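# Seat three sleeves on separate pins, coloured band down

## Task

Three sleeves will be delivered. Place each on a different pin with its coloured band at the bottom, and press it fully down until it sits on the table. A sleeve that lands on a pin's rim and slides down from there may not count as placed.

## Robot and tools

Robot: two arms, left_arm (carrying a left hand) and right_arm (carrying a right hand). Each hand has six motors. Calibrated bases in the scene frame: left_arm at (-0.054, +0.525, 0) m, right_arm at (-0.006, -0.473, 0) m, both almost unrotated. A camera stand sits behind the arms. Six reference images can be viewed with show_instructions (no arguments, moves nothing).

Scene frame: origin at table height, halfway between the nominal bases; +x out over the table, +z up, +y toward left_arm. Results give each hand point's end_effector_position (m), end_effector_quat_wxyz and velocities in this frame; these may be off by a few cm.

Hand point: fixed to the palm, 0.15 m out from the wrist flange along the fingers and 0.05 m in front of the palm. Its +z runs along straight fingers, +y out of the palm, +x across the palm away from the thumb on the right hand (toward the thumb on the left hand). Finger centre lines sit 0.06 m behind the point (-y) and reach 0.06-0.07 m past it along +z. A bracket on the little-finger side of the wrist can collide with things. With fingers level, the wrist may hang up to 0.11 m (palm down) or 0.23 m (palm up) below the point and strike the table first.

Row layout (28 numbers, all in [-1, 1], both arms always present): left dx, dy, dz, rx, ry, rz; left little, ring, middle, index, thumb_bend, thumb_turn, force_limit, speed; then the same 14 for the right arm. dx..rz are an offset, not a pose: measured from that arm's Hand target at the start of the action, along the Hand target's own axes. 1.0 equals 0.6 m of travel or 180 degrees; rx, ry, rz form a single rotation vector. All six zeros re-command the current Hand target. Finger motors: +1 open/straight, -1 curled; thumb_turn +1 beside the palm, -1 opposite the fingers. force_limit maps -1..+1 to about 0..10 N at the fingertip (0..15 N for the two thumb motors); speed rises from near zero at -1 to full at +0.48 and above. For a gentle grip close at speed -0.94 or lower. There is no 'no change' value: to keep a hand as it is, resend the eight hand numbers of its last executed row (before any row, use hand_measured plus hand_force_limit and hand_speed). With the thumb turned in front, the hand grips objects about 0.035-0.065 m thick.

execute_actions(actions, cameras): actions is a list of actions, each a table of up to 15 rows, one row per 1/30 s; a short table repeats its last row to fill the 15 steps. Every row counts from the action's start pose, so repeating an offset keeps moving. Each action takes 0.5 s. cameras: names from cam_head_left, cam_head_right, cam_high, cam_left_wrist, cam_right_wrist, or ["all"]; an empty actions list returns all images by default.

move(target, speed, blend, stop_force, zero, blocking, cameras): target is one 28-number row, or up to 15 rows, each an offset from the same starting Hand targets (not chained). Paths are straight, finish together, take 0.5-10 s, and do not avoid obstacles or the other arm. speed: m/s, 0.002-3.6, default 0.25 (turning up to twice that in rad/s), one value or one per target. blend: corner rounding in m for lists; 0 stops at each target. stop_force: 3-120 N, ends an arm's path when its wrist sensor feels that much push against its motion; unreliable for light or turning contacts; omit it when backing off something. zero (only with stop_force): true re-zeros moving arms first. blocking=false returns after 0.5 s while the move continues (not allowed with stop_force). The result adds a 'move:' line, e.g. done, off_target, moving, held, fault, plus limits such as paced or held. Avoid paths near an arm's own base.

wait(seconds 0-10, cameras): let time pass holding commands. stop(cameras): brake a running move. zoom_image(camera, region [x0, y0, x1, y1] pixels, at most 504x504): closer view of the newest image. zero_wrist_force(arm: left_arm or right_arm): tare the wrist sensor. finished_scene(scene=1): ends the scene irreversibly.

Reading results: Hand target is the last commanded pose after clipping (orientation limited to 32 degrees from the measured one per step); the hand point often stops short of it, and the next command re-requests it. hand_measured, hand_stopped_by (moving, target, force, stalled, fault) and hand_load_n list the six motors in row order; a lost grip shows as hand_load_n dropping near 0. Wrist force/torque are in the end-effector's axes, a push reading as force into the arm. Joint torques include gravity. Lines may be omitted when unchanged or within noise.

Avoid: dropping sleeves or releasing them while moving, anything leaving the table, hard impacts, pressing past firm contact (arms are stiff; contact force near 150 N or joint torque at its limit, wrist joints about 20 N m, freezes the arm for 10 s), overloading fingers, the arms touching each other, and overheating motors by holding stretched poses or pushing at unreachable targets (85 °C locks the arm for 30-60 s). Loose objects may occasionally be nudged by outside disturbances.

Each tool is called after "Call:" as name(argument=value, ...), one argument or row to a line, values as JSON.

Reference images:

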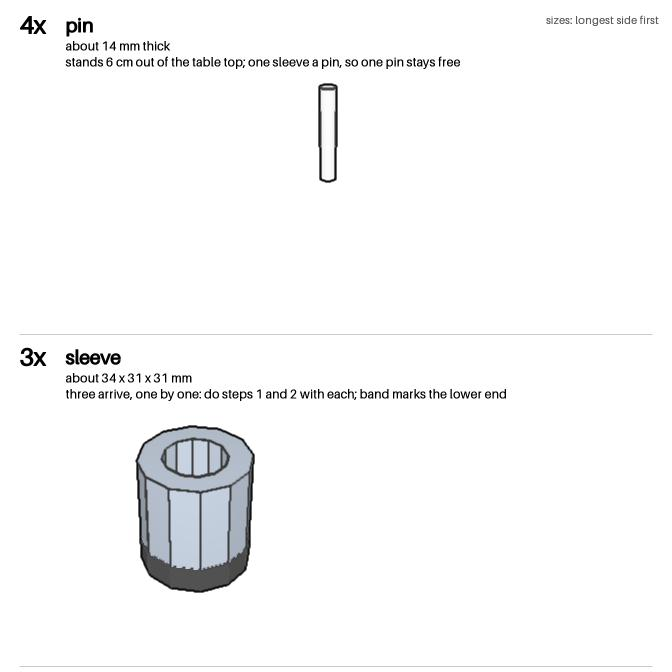

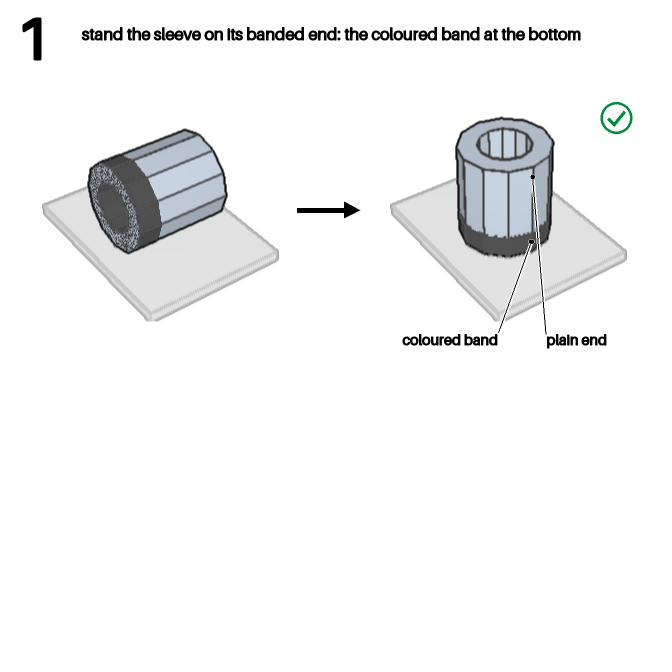

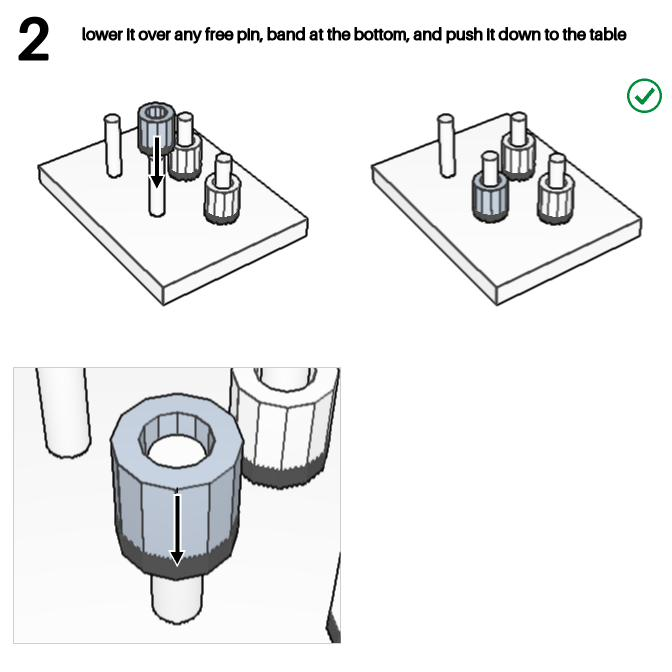

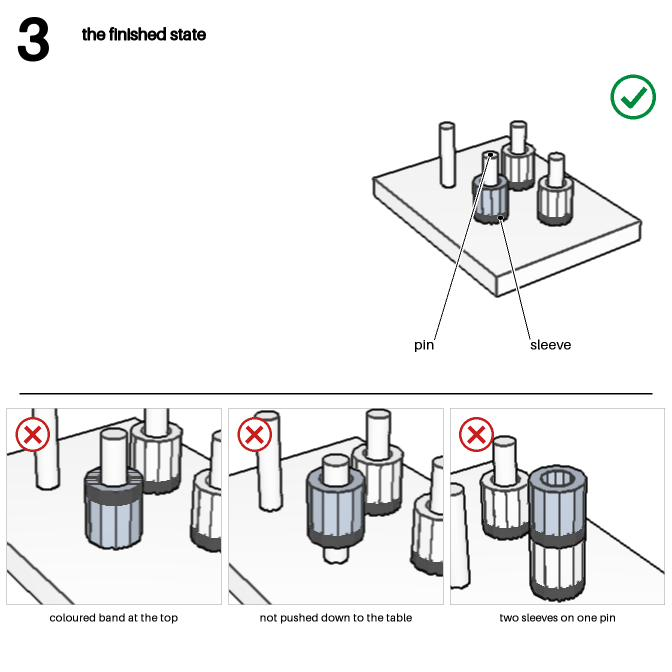

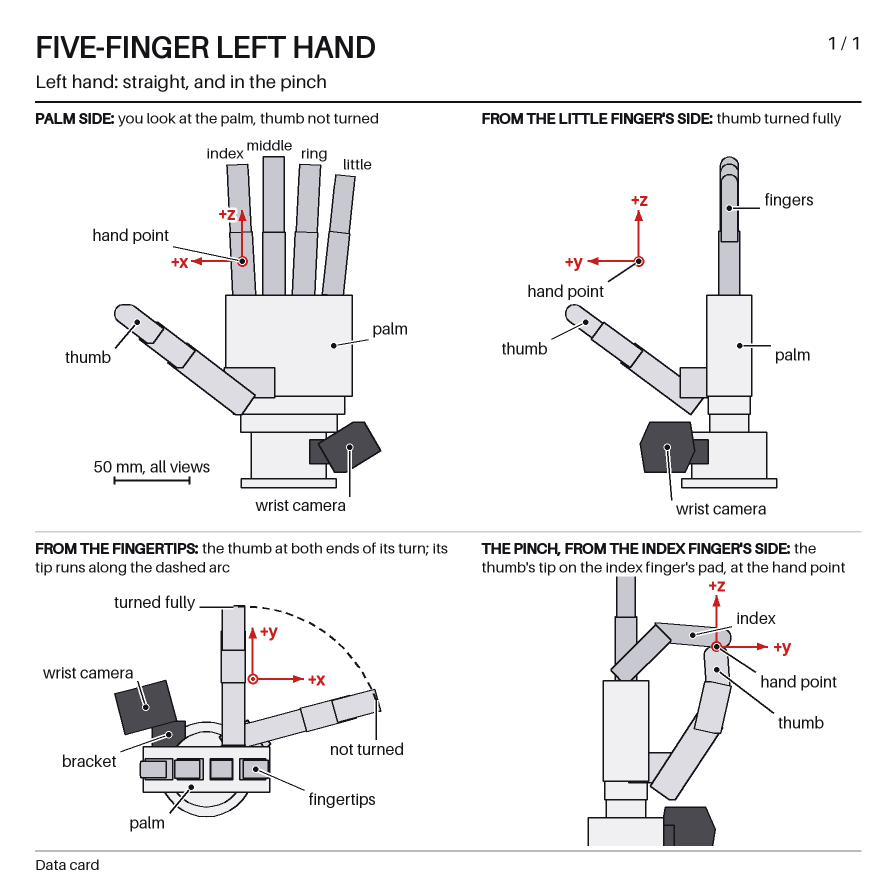

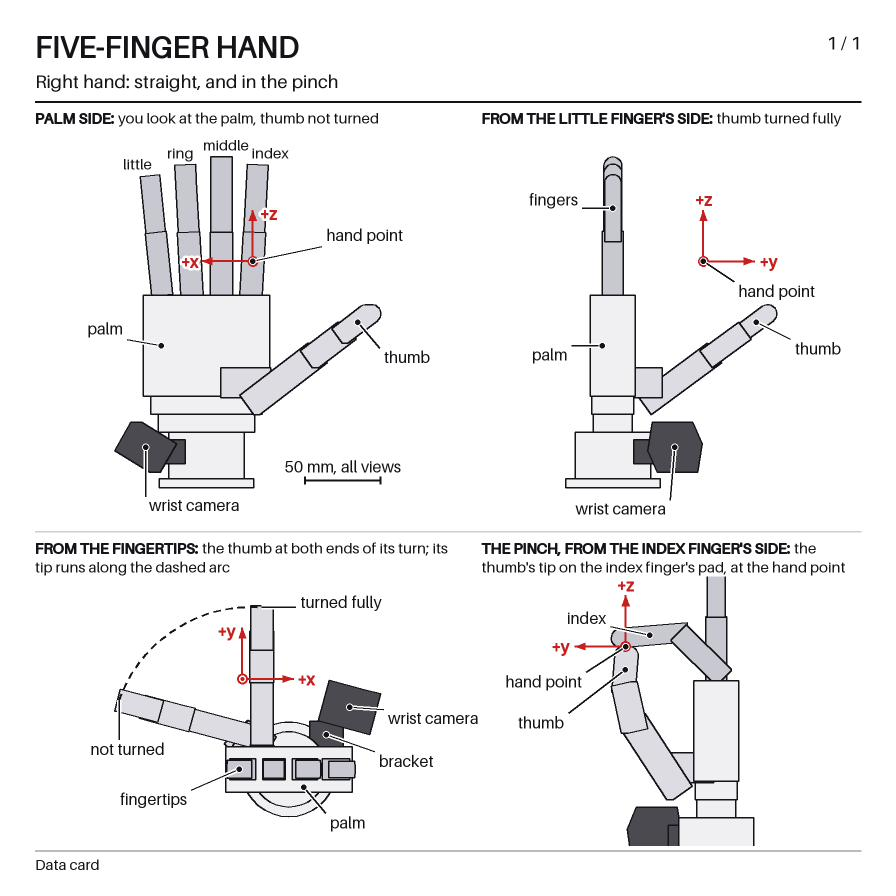

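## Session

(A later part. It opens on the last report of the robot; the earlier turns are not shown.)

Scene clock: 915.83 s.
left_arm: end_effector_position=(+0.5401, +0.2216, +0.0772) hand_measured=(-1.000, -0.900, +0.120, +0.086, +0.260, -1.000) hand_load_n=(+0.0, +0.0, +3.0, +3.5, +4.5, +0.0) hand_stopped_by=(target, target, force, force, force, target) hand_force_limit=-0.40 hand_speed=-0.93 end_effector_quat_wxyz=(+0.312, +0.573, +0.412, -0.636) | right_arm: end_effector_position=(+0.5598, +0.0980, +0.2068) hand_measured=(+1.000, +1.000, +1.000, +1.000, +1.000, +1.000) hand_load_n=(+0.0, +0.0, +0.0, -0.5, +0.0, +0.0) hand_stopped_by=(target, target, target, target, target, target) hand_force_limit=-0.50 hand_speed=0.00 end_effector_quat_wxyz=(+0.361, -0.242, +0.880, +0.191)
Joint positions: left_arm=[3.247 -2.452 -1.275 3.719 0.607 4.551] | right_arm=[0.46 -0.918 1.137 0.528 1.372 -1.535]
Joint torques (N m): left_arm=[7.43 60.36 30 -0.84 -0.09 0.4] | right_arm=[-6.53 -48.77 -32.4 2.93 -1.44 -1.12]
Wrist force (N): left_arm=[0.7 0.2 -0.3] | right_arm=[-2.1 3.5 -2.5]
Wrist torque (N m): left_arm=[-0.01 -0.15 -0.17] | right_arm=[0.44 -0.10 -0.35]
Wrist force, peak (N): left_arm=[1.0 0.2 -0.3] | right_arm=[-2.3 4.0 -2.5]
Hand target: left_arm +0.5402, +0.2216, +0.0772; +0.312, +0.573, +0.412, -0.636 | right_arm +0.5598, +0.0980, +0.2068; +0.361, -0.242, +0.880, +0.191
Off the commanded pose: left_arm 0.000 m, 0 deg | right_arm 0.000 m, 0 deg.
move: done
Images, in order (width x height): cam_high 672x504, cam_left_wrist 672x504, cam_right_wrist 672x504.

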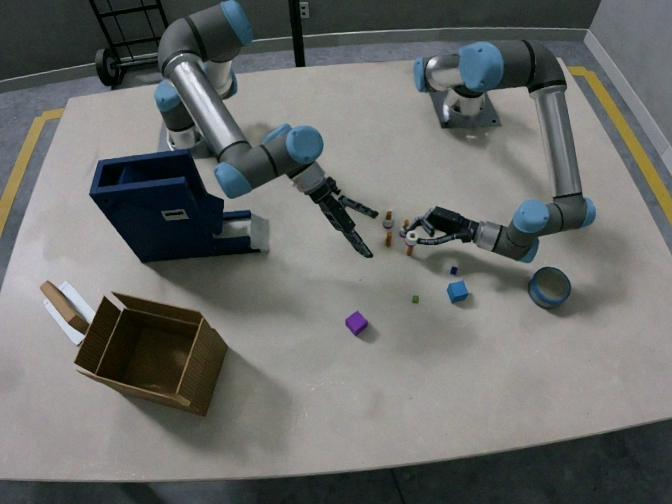

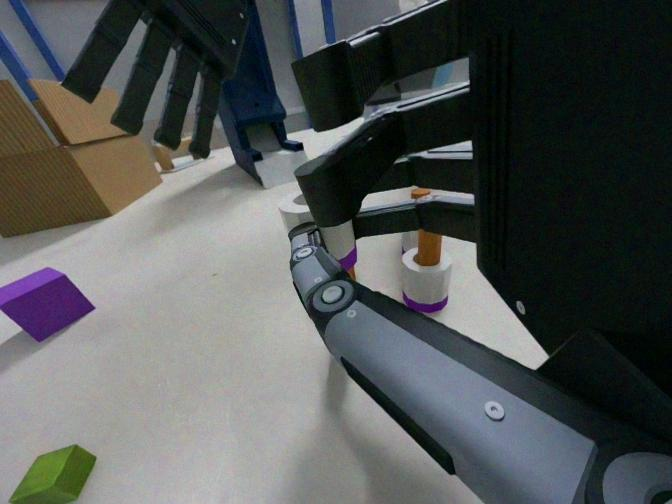

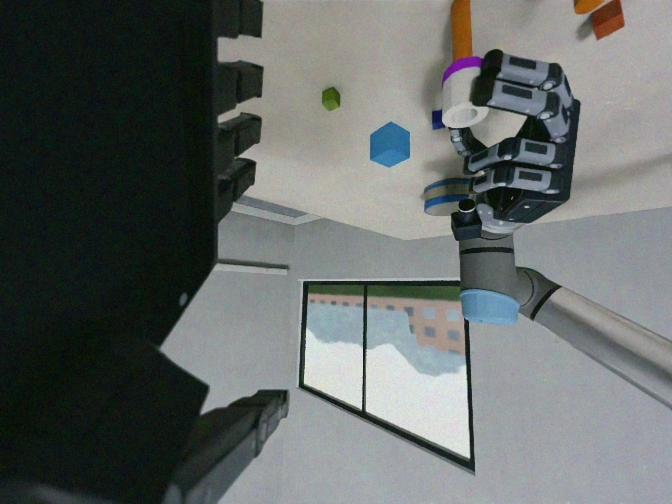

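Call:
move(
  target=[
    [0,0.0002,-0.0022,0,0,0,-1,-0.9,-0.12,-0.12,-0.02,-1,-0.4,-0.93,0,0,0,0,0,0,1,1,1,1,1,1,-0.5,0.0],
  ],
  speed=0.01,
)

Call:
move(
  target=[0.0197,0.0033,0,0,0,0,-1,-0.9,-0.12,-0.12,-0.02,-1,-0.4,-0.93,0,0,0,0,0,0,1,1,1,1,1,1,-0.5,0.0],
  speed=0.01,
  stop_force=3,
  cameras=["cam_high","cam_left_wrist","cam_right_wrist"],
)

Call:
zoom_image(
  camera="cam_right_wrist",
  region=[430, 0, 500, 130],
)

Call:
zoom_image(
  camera="cam_high",
  region=[397, 222, 427, 262],
)

Call:
zoom_image(
  camera="cam_left_wrist",
  region=[270, 180, 390, 300],
)

Scene clock: 921.37 s.
left_arm: end_effector_position=(+0.5409, +0.2227, +0.0771) hand_measured=(-1.000, -0.900, +0.120, +0.086, +0.260, -1.000) hand_load_n=(+0.0, +0.0, +3.0, +3.5, +4.5, +0.0) hand_stopped_by=(target, target, force, force, force, target) hand_force_limit=-0.40 hand_speed=-0.93 end_effector_quat_wxyz=(+0.312, +0.573, +0.412, -0.636) | right_arm: end_effector_position=(+0.5598, +0.0980, +0.2068) hand_measured=(+1.000, +1.000, +1.000, +1.000, +1.000, +1.000) hand_load_n=(+0.0, +0.0, +0.0, +0.0, +0.0, +0.0) hand_stopped_by=(target, target, target, target, target, target) hand_force_limit=-0.50 hand_speed=0.00 end_effector_quat_wxyz=(+0.361, -0.242, +0.880, +0.191)
Joint positions: left_arm=[3.248 -2.453 -1.272 3.718 0.609 4.551] | right_arm=[0.46 -0.918 1.137 0.528 1.372 -1.535]
Joint torques (N m): left_arm=[10.03 62.41 27.24 -4.44 1.2 -1.01] | right_arm=[-6.02 -48.83 -32.12 2.91 -1.42 -1.03]
Wrist force (N): left_arm=[0.6 0.2 0.0] | right_arm=[-2.2 3.6 -2.5]
Wrist torque (N m): left_arm=[-0.04 -0.13 -0.17] | right_arm=[0.45 -0.08 -0.36]
Wrist force, peak (N): left_arm=[1.0 0.3 -0.3] | right_arm=[-2.3 3.8 -2.7]
Hand target: left_arm +0.5409, +0.2227, +0.0771; +0.312, +0.573, +0.412, -0.636 | right_arm +0.5598, +0.0980, +0.2068; +0.361, -0.242, +0.880, +0.191
Off the commanded pose: left_arm 0.000 m, 0 deg | right_arm 0.000 m, 0 deg.
move: done

Scene clock: 923.60 s.
left_arm: end_effector_position=(+0.5409, +0.2226, +0.0651) hand_measured=(-1.000, -0.900, +0.120, +0.086, +0.260, -1.000) hand_load_n=(+0.0, +0.0, +3.0, +3.0, +4.5, +0.0) hand_stopped_by=(target, target, force, force, force, target) hand_force_limit=-0.40 hand_speed=-0.93 end_effector_quat_wxyz=(+0.312, +0.573, +0.412, -0.636) | right_arm: end_effector_position=(+0.5598, +0.0980, +0.2068) hand_measured=(+1.000, +1.000, +1.000, +1.000, +1.000, +1.000) hand_load_n=(+0.0, +0.0, +0.0, +0.0, +0.0, +0.0) hand_stopped_by=(target, target, target, target, target, target) hand_force_limit=-0.50 hand_speed=0.00 end_effector_quat_wxyz=(+0.361, -0.242, +0.880, +0.191)
Joint positions: left_arm=[3.248 -2.47 -1.276 3.738 0.609 4.551] | right_arm=[0.46 -0.918 1.137 0.528 1.372 -1.535]
Joint torques (N m): left_arm=[-10.9 74.59 18.63 -4.49 -2.26 0.35] | right_arm=[-7.06 -49.04 -31.77 2.92 -1.51 -1.15]
Wrist force (N): left_arm=[0.8 0.1 -0.3] | right_arm=[-2.2 3.6 -2.4]
Wrist torque (N m): left_arm=[-0.03 -0.16 -0.14] | right_arm=[0.43 -0.09 -0.36]
Wrist force, peak (N): left_arm=[0.9 0.1 -0.4] | right_arm=[-2.3 3.8 -2.6]
Hand target: left_arm +0.5409, +0.2226, +0.0651; +0.312, +0.573, +0.412, -0.636 | right_arm +0.5598, +0.0980, +0.2068; +0.361, -0.242, +0.880, +0.191
Off the commanded pose: left_arm 0.000 m, 0 deg | right_arm 0.000 m, 0 deg.
move: done
Images, in order (width x height): cam_high 672x504, cam_left_wrist 672x504, cam_right_wrist 672x504.

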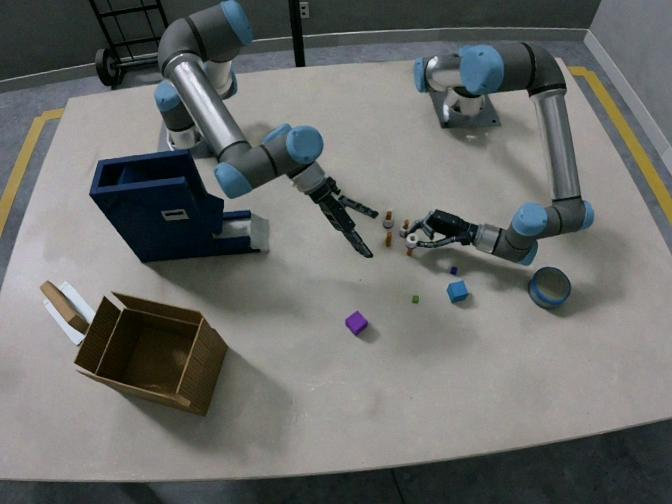

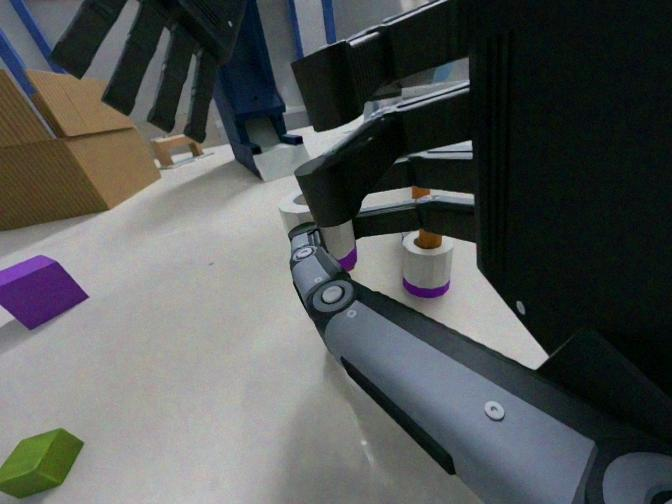

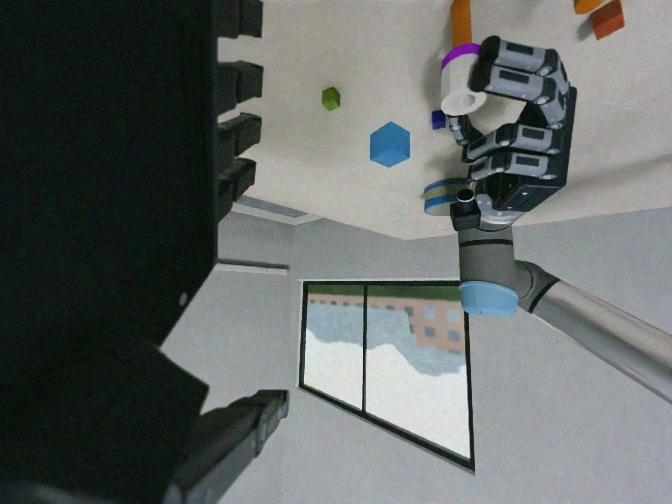

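Scaled by 3.877 from the camera's 672x504 image, which has a finer 960x720 frame.

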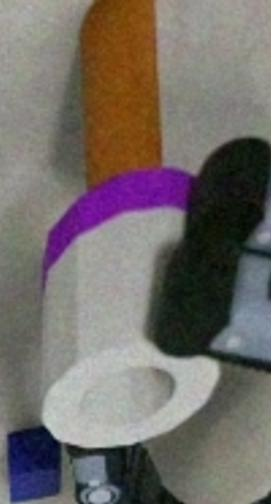

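Scaled by 12.600 from the camera's 672x504 image, which has a finer 960x720 frame.

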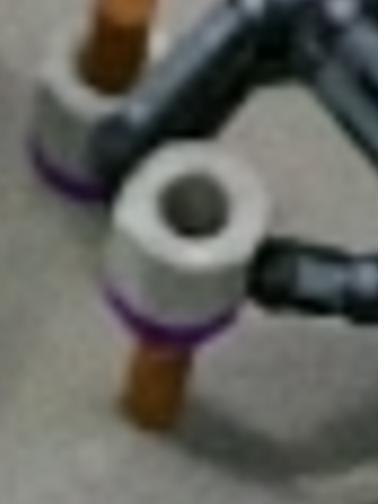

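Scaled by 4.200 from the camera's 672x504 image, which has a finer 960x720 frame.

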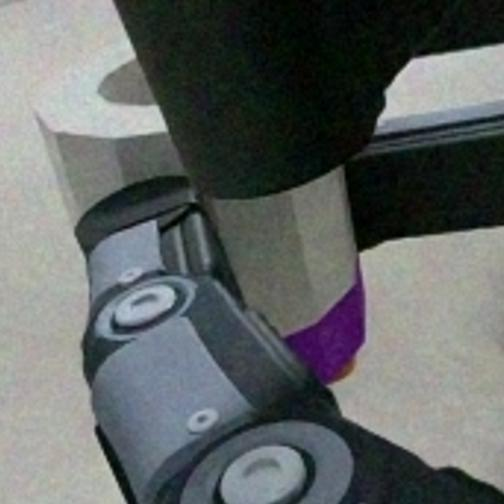

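Call:
move(
  target=[0.0246,0.0041,0,0,0,0,-1,-0.9,-0.12,-0.12,-0.02,-1,-0.4,-0.93,0,0,0,0,0,0,1,1,1,1,1,1,-0.5,0.0],
  speed=0.015,
  stop_force=3.5,
  cameras=["cam_high","cam_left_wrist","cam_right_wrist"],
)

Call:
zoom_image(
  camera="cam_right_wrist",
  region=[430, 0, 500, 130],
)

Call:
zoom_image(
  camera="cam_high",
  region=[384, 205, 440, 261],
)

Call:
zoom_image(
  camera="cam_left_wrist",
  region=[270, 180, 390, 300],
)

Scene clock: 928.00 s.
left_arm: end_effector_position=(+0.5408, +0.2226, +0.0502) hand_measured=(-1.000, -0.900, +0.120, +0.086, +0.260, -1.000) hand_load_n=(+0.0, +0.0, +3.0, +3.0, +4.5, +0.5) hand_stopped_by=(target, target, force, force, force, target) hand_force_limit=-0.40 hand_speed=-0.93 end_effector_quat_wxyz=(+0.312, +0.573, +0.412, -0.636) | right_arm: end_effector_position=(+0.5598, +0.0980, +0.2068) hand_measured=(+1.000, +1.000, +1.000, +1.000, +1.000, +1.000) hand_load_n=(+0.0, +0.0, +0.0, +0.0, +0.0, +0.0) hand_stopped_by=(target, target, target, target, target, target) hand_force_limit=-0.50 hand_speed=0.00 end_effector_quat_wxyz=(+0.361, -0.242, +0.880, +0.191)
Joint positions: left_arm=[3.248 -2.491 -1.28 3.763 0.609 4.551] | right_arm=[0.46 -0.918 1.137 0.528 1.372 -1.535]
Joint torques (N m): left_arm=[-12.9 74.99 18.46 -4.61 -2.12 -0.63] | right_arm=[-6.23 -49.27 -32.42 2.89 -1.54 -1.1]
Wrist force (N): left_arm=[1.0 0.2 -0.4] | right_arm=[-2.4 3.6 -2.6]
Wrist torque (N m): left_arm=[0.00 -0.19 -0.13] | right_arm=[0.46 -0.05 -0.36]
Wrist force, peak (N): left_arm=[1.1 0.3 -0.4] | right_arm=[-2.4 3.9 -2.3]
Hand target: left_arm +0.5408, +0.2226, +0.0502; +0.312, +0.573, +0.412, -0.636 | right_arm +0.5598, +0.0980, +0.2068; +0.361, -0.242, +0.880, +0.191
Off the commanded pose: left_arm 0.000 m, 0 deg | right_arm 0.000 m, 0 deg.
move: done
Images, in order (width x height): cam_high 672x504, cam_left_wrist 672x504, cam_right_wrist 672x504.

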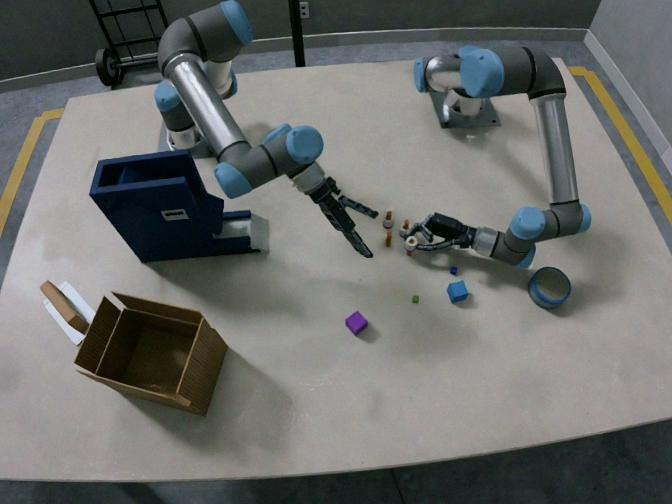

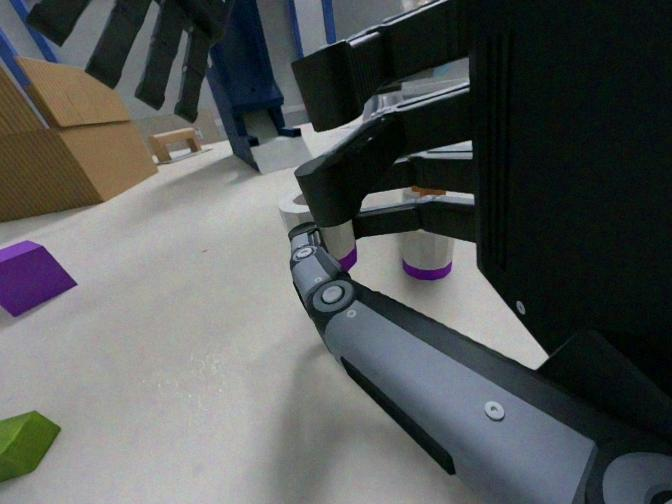

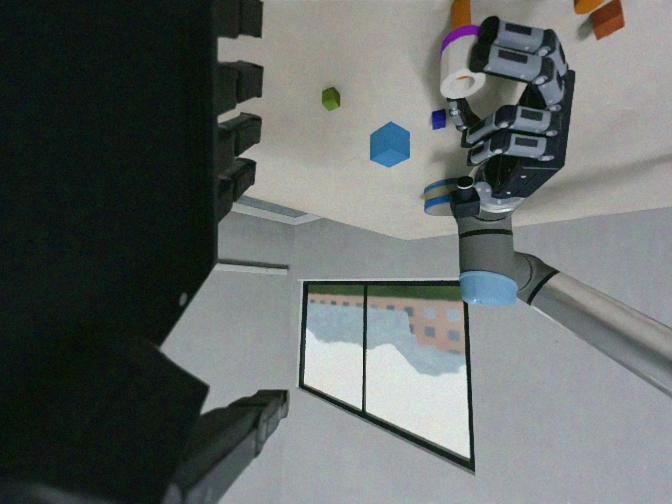

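Scaled by 3.877 from the camera's 672x504 image, which has a finer 960x720 frame.

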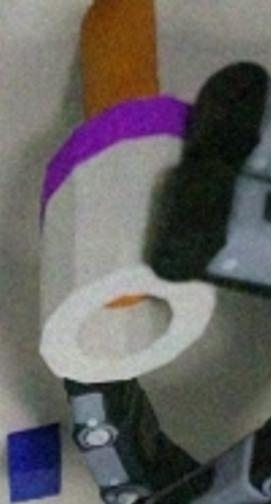

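Scaled by 9.000 from the camera's 672x504 image, which has a finer 960x720 frame.

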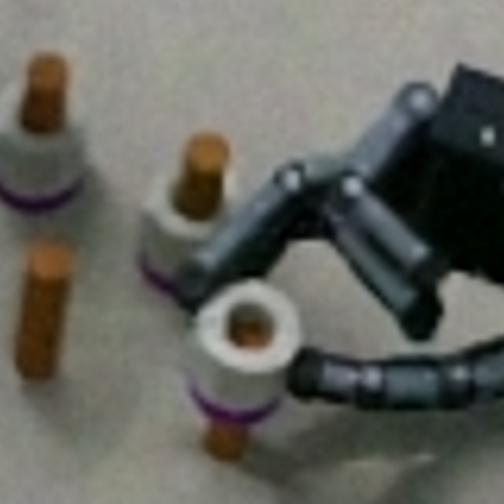

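Scaled by 4.200 from the camera's 672x504 image, which has a finer 960x720 frame.

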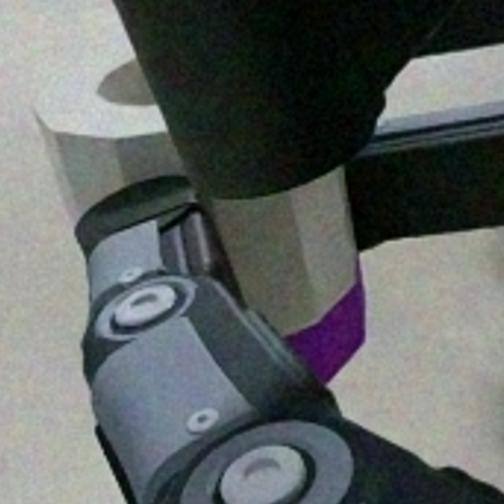

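Call:
move(
  target=[0.0459,0.0077,-0.0001,0,0,0,-1,-0.9,-0.12,-0.12,-0.02,-1,-0.4,-0.93,0,0,0,0,0,0,1,1,1,1,1,1,-0.5,0.0],
  speed=0.018,
  stop_force=4,
  cameras=["cam_high","cam_left_wrist","cam_right_wrist"],
)

Call:
zoom_image(
  camera="cam_right_wrist",
  region=[410, 0, 600, 150],
)

Call:
zoom_image(
  camera="cam_high",
  region=[384, 205, 440, 261],
)

Call:
zoom_image(
  camera="cam_left_wrist",
  region=[200, 150, 440, 330],
)

Scene clock: 936.30 s.
left_arm: end_effector_position=(+0.5408, +0.2225, +0.0222) hand_measured=(-1.000, -0.900, +0.120, +0.086, +0.260, -1.000) hand_load_n=(+0.0, +0.0, +3.0, +3.0, +4.5, +0.0) hand_stopped_by=(target, target, force, force, force, target) hand_force_limit=-0.40 hand_speed=-0.93 end_effector_quat_wxyz=(+0.312, +0.573, +0.412, -0.636) | right_arm: end_effector_position=(+0.5598, +0.0980, +0.2068) hand_measured=(+1.000, +1.000, +1.000, +1.000, +1.000, +1.000) hand_load_n=(+0.0, +0.0, +0.0, +0.0, +0.0, +0.0) hand_stopped_by=(target, target, target, target, target, target) hand_force_limit=-0.50 hand_speed=0.00 end_effector_quat_wxyz=(+0.361, -0.242, +0.880, +0.191)
Joint positions: left_arm=[3.248 -2.532 -1.282 3.807 0.609 4.551] | right_arm=[0.46 -0.918 1.137 0.528 1.372 -1.535]
Joint torques (N m): left_arm=[-11.87 75.52 13.52 -4.66 -2.17 0.4] | right_arm=[-7.13 -50.3 -31.6 2.85 -1.51 -1.14]
Wrist force (N): left_arm=[1.1 -0.1 -0.4] | right_arm=[-2.2 3.6 -2.5]
Wrist torque (N m): left_arm=[-0.03 -0.22 -0.12] | right_arm=[0.44 -0.08 -0.36]
Wrist force, peak (N): left_arm=[1.3 0.2 -0.2] | right_arm=[-2.4 3.8 -2.6]
Hand target: left_arm +0.5408, +0.2225, +0.0223; +0.312, +0.573, +0.412, -0.636 | right_arm +0.5598, +0.0980, +0.2068; +0.361, -0.242, +0.880, +0.191
Off the commanded pose: left_arm 0.000 m, 0 deg | right_arm 0.000 m, 0 deg.
move: done
Images, in order (width x height): cam_high 672x504, cam_left_wrist 672x504, cam_right_wrist 672x504.

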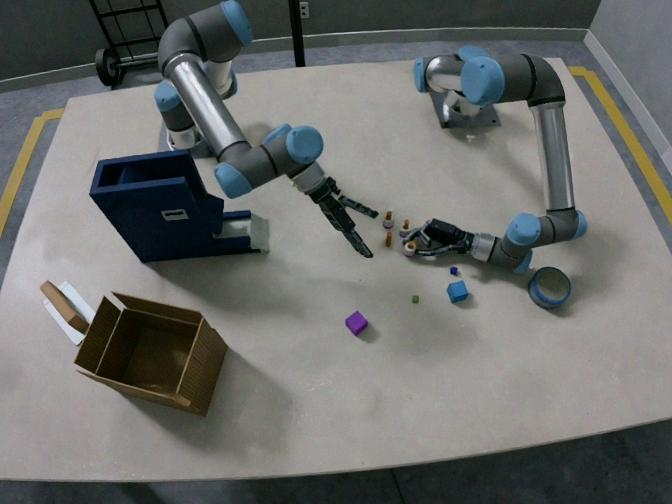

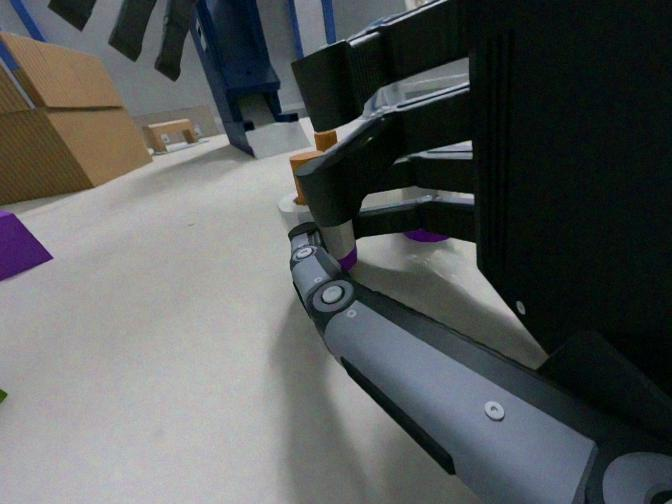

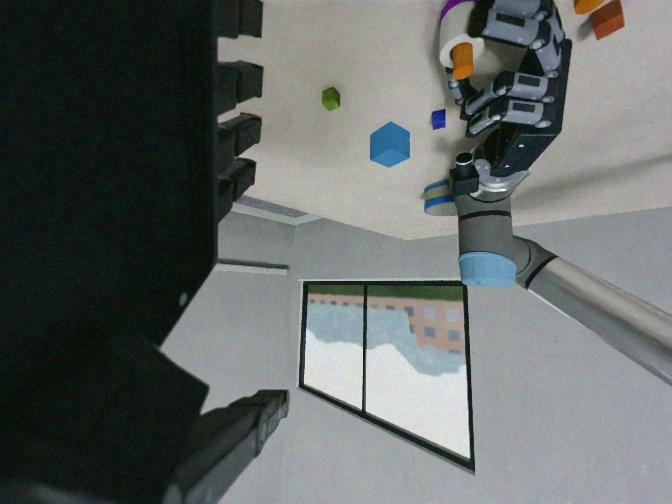

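Scaled by 2.653 from the camera's 672x504 image, which has a finer 960x720 frame.

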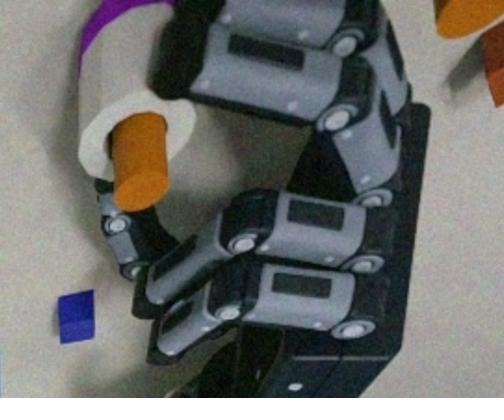

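Scaled by 9.000 from the camera's 672x504 image, which has a finer 960x720 frame.

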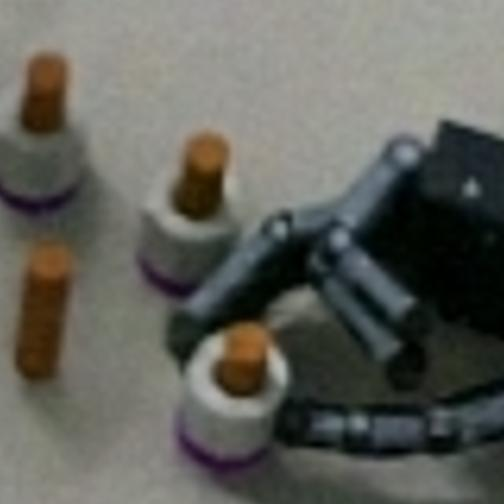

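Scaled by 2.100 from the camera's 672x504 image, which has a finer 960x720 frame.

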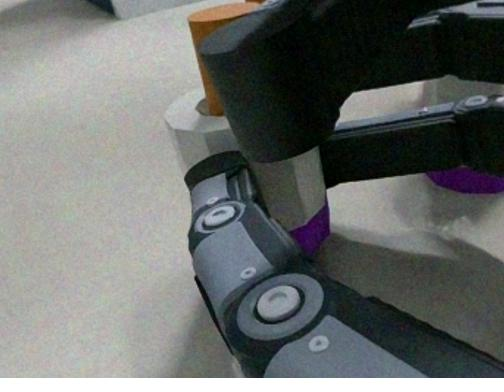

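Call:
move(
  target=[0.0213,0.0036,0,0,0,0,-1,-0.9,-0.12,-0.12,-0.02,-1,-0.4,-0.93,0,0,0,0,0,0,1,1,1,1,1,1,-0.5,0.0],
  speed=0.01,
  stop_force=3,
  cameras=["cam_high","cam_left_wrist","cam_right_wrist"],
)

Call:
zoom_image(
  camera="cam_right_wrist",
  region=[410, 0, 600, 150],
)

Call:
zoom_image(
  camera="cam_high",
  region=[384, 205, 440, 261],
)

Call:
zoom_image(
  camera="cam_left_wrist",
  region=[200, 150, 440, 330],
)

Scene clock: 940.87 s.
left_arm: end_effector_position=(+0.5408, +0.2225, +0.0136) hand_measured=(-1.000, -0.900, +0.120, +0.086, +0.260, -1.000) hand_load_n=(+0.0, +0.0, +4.5, +1.5, +4.0, +0.5) hand_stopped_by=(target, target, force, force, force, target) hand_force_limit=-0.40 hand_speed=-0.93 end_effector_quat_wxyz=(+0.312, +0.573, +0.412, -0.636) | right_arm: end_effector_position=(+0.5598, +0.0980, +0.2068) hand_measured=(+1.000, +1.000, +1.000, +1.000, +1.000, +1.000) hand_load_n=(+0.0, +0.5, +0.5, +0.0, +0.0, +0.0) hand_stopped_by=(target, target, target, target, target, target) hand_force_limit=-0.50 hand_speed=0.00 end_effector_quat_wxyz=(+0.361, -0.242, +0.880, +0.191)
Joint positions: left_arm=[3.248 -2.546 -1.282 3.82 0.609 4.551] | right_arm=[0.46 -0.918 1.137 0.528 1.372 -1.535]
Joint torques (N m): left_arm=[-11.18 75.01 19.54 -4.54 -2.12 0.83] | right_arm=[-6.26 -50.78 -31.97 2.86 -1.41 -1.13]
Wrist force (N): left_arm=[0.5 0.2 -0.5] | right_arm=[-2.0 3.7 -2.5]
Wrist torque (N m): left_arm=[0.01 -0.21 -0.14] | right_arm=[0.47 -0.10 -0.35]
Wrist force, peak (N): left_arm=[-2.6 -1.4 0.1] | right_arm=[-2.4 3.8 -2.7]
Hand target: left_arm +0.5407, +0.2225, +0.0136; +0.312, +0.573, +0.412, -0.636 (not the last commanded pose) | right_arm +0.5598, +0.0980, +0.2068; +0.361, -0.242, +0.880, +0.191
Off the commanded pose: left_arm 0.004 m, 0 deg | right_arm 0.000 m, 0 deg.
move: contact (left_arm)
Images, in order (width x height): cam_high 672x504, cam_left_wrist 672x504, cam_right_wrist 672x504.

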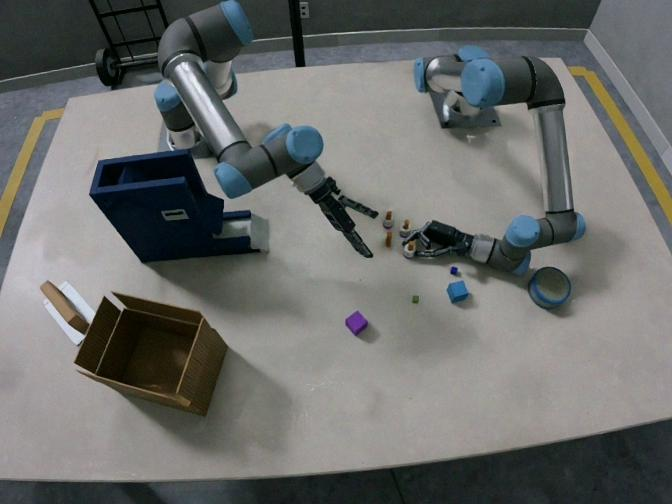

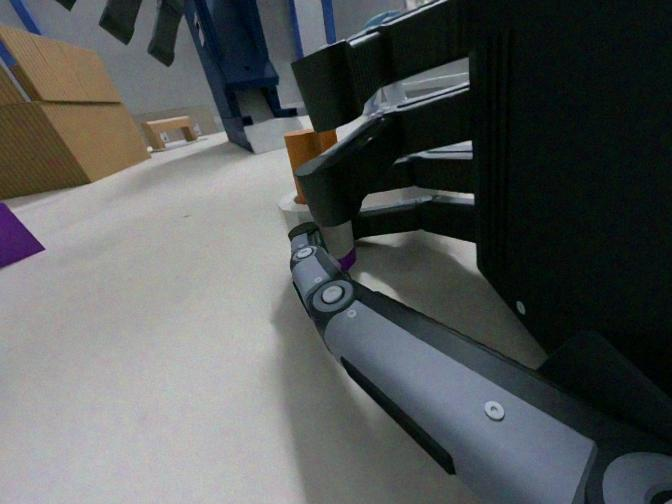

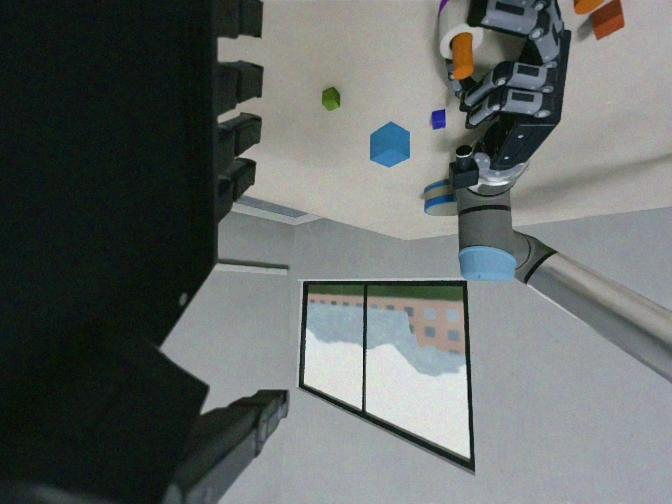

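Scaled by 2.653 from the camera's 672x504 image, which has a finer 960x720 frame.

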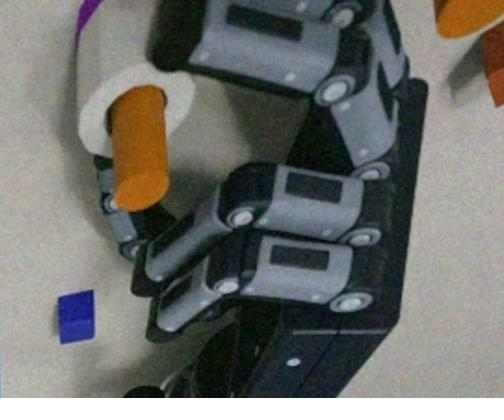

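Scaled by 9.000 from the camera's 672x504 image, which has a finer 960x720 frame.

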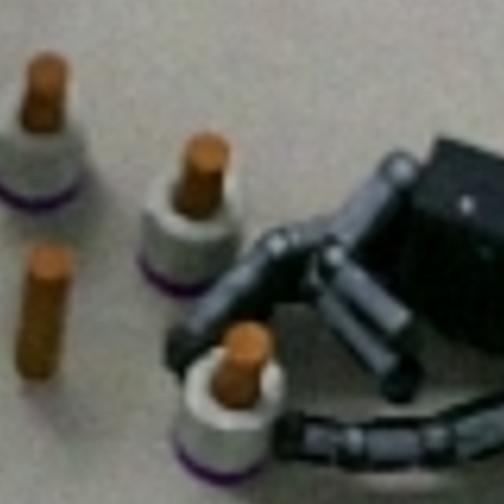

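Scaled by 2.100 from the camera's 672x504 image, which has a finer 960x720 frame.

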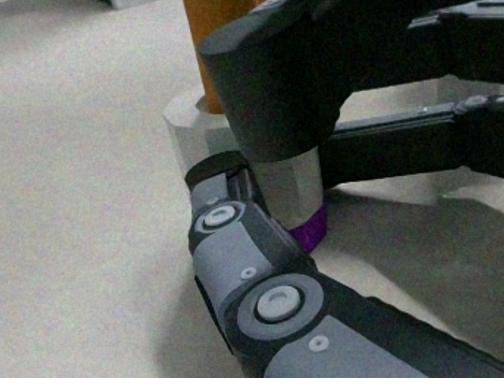

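Call:
move(
  target=[
    [0,0,0,0,0,0,-1,-0.9,0.2,0.16,0.55,-1,-0.4,-0.92,0,0,0,0,0,0,1,1,1,1,1,1,-0.5,0.0],
  ],
  speed=0.01,
  cameras=["cam_high","cam_left_wrist","cam_right_wrist"],
)

Call:
zoom_image(
  camera="cam_right_wrist",
  region=[410, 0, 600, 150],
)

Call:
zoom_image(
  camera="cam_high",
  region=[384, 205, 440, 261],
)

Call:
zoom_image(
  camera="cam_left_wrist",
  region=[200, 150, 440, 330],
)

Scene clock: 947.03 s.
left_arm: end_effector_position=(+0.5407, +0.2225, +0.0136) hand_measured=(-1.000, -0.900, +0.200, +0.160, +0.550, -1.000) hand_load_n=(+0.0, +0.5, +0.0, +0.0, +0.0, +0.0) hand_stopped_by=(target, target, target, target, target, target) hand_force_limit=-0.40 hand_speed=-0.92 end_effector_quat_wxyz=(+0.312, +0.573, +0.412, -0.636) | right_arm: end_effector_position=(+0.5598, +0.0980, +0.2068) hand_measured=(+1.000, +1.000, +1.000, +1.000, +1.000, +1.000) hand_load_n=(+0.0, +0.5, +0.0, +0.0, +0.0, +0.0) hand_stopped_by=(target, target, target, target, target, target) hand_force_limit=-0.50 hand_speed=0.00 end_effector_quat_wxyz=(+0.361, -0.242, +0.880, +0.191)
Joint positions: left_arm=[3.248 -2.546 -1.282 3.82 0.609 4.551] | right_arm=[0.46 -0.918 1.137 0.528 1.372 -1.535]
Joint torques (N m): left_arm=[-3.08 74.88 11.82 -4.4 -1.31 0.38] | right_arm=[-6.32 -51.45 -32.01 2.94 -1.42 -1.1]
Wrist force (N): left_arm=[0.7 -0.1 -0.1] | right_arm=[-2.2 3.5 -2.5]
Wrist torque (N m): left_arm=[-0.05 -0.19 -0.15] | right_arm=[0.43 -0.08 -0.36]
Wrist force, peak (N): left_arm=[1.0 0.2 -0.3] | right_arm=[-2.6 3.9 -2.4]
Hand target: left_arm +0.5407, +0.2225, +0.0136; +0.312, +0.573, +0.412, -0.636 | right_arm +0.5598, +0.0980, +0.2068; +0.361, -0.242, +0.880, +0.191
Off the commanded pose: left_arm 0.000 m, 0 deg | right_arm 0.000 m, 0 deg.
move: done
Images, in order (width x height): cam_high 672x504, cam_left_wrist 672x504, cam_right_wrist 672x504.

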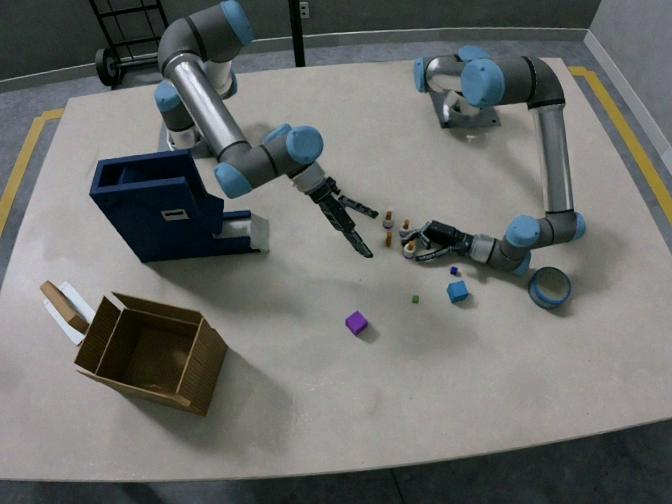

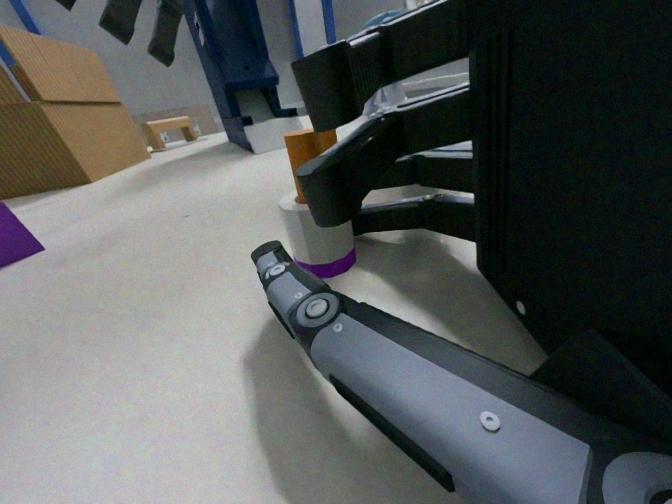

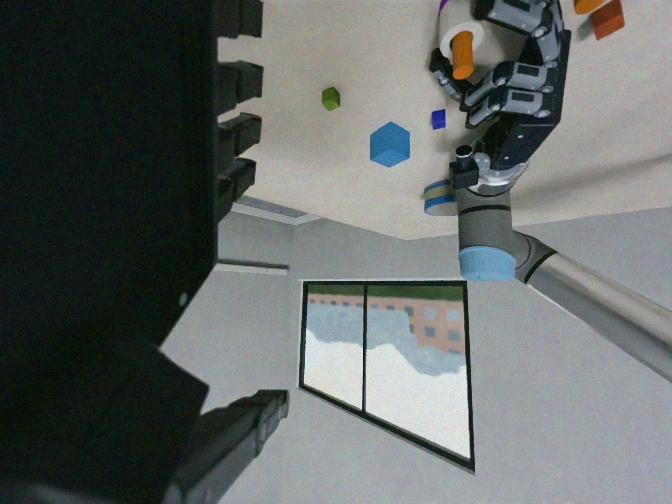

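Scaled by 2.653 from the camera's 672x504 image, which has a finer 960x720 frame.

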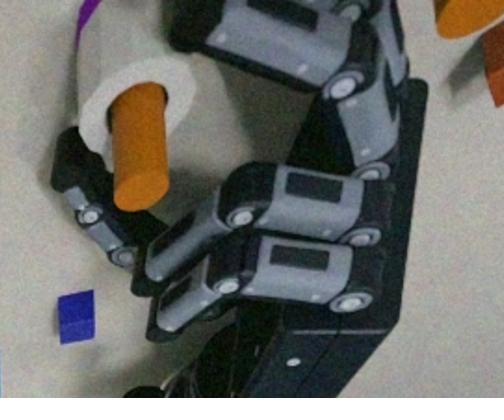

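Scaled by 9.000 from the camera's 672x504 image, which has a finer 960x720 frame.

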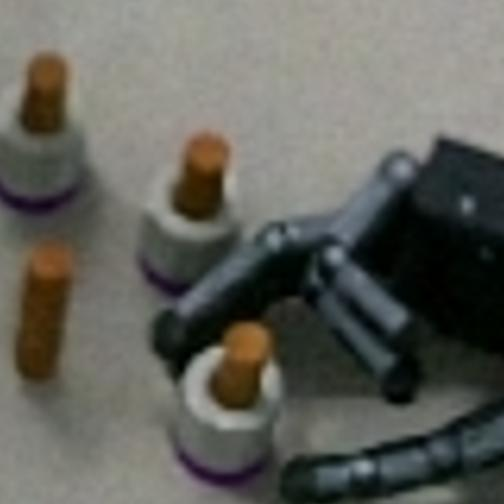

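Scaled by 2.100 from the camera's 672x504 image, which has a finer 960x720 frame.

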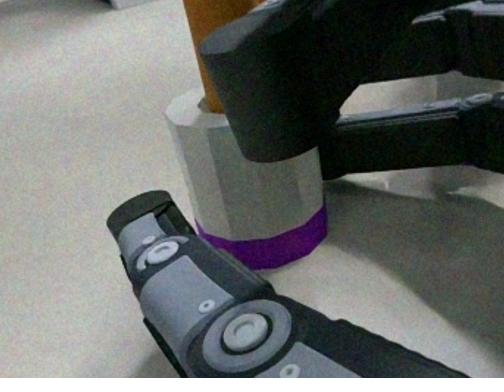

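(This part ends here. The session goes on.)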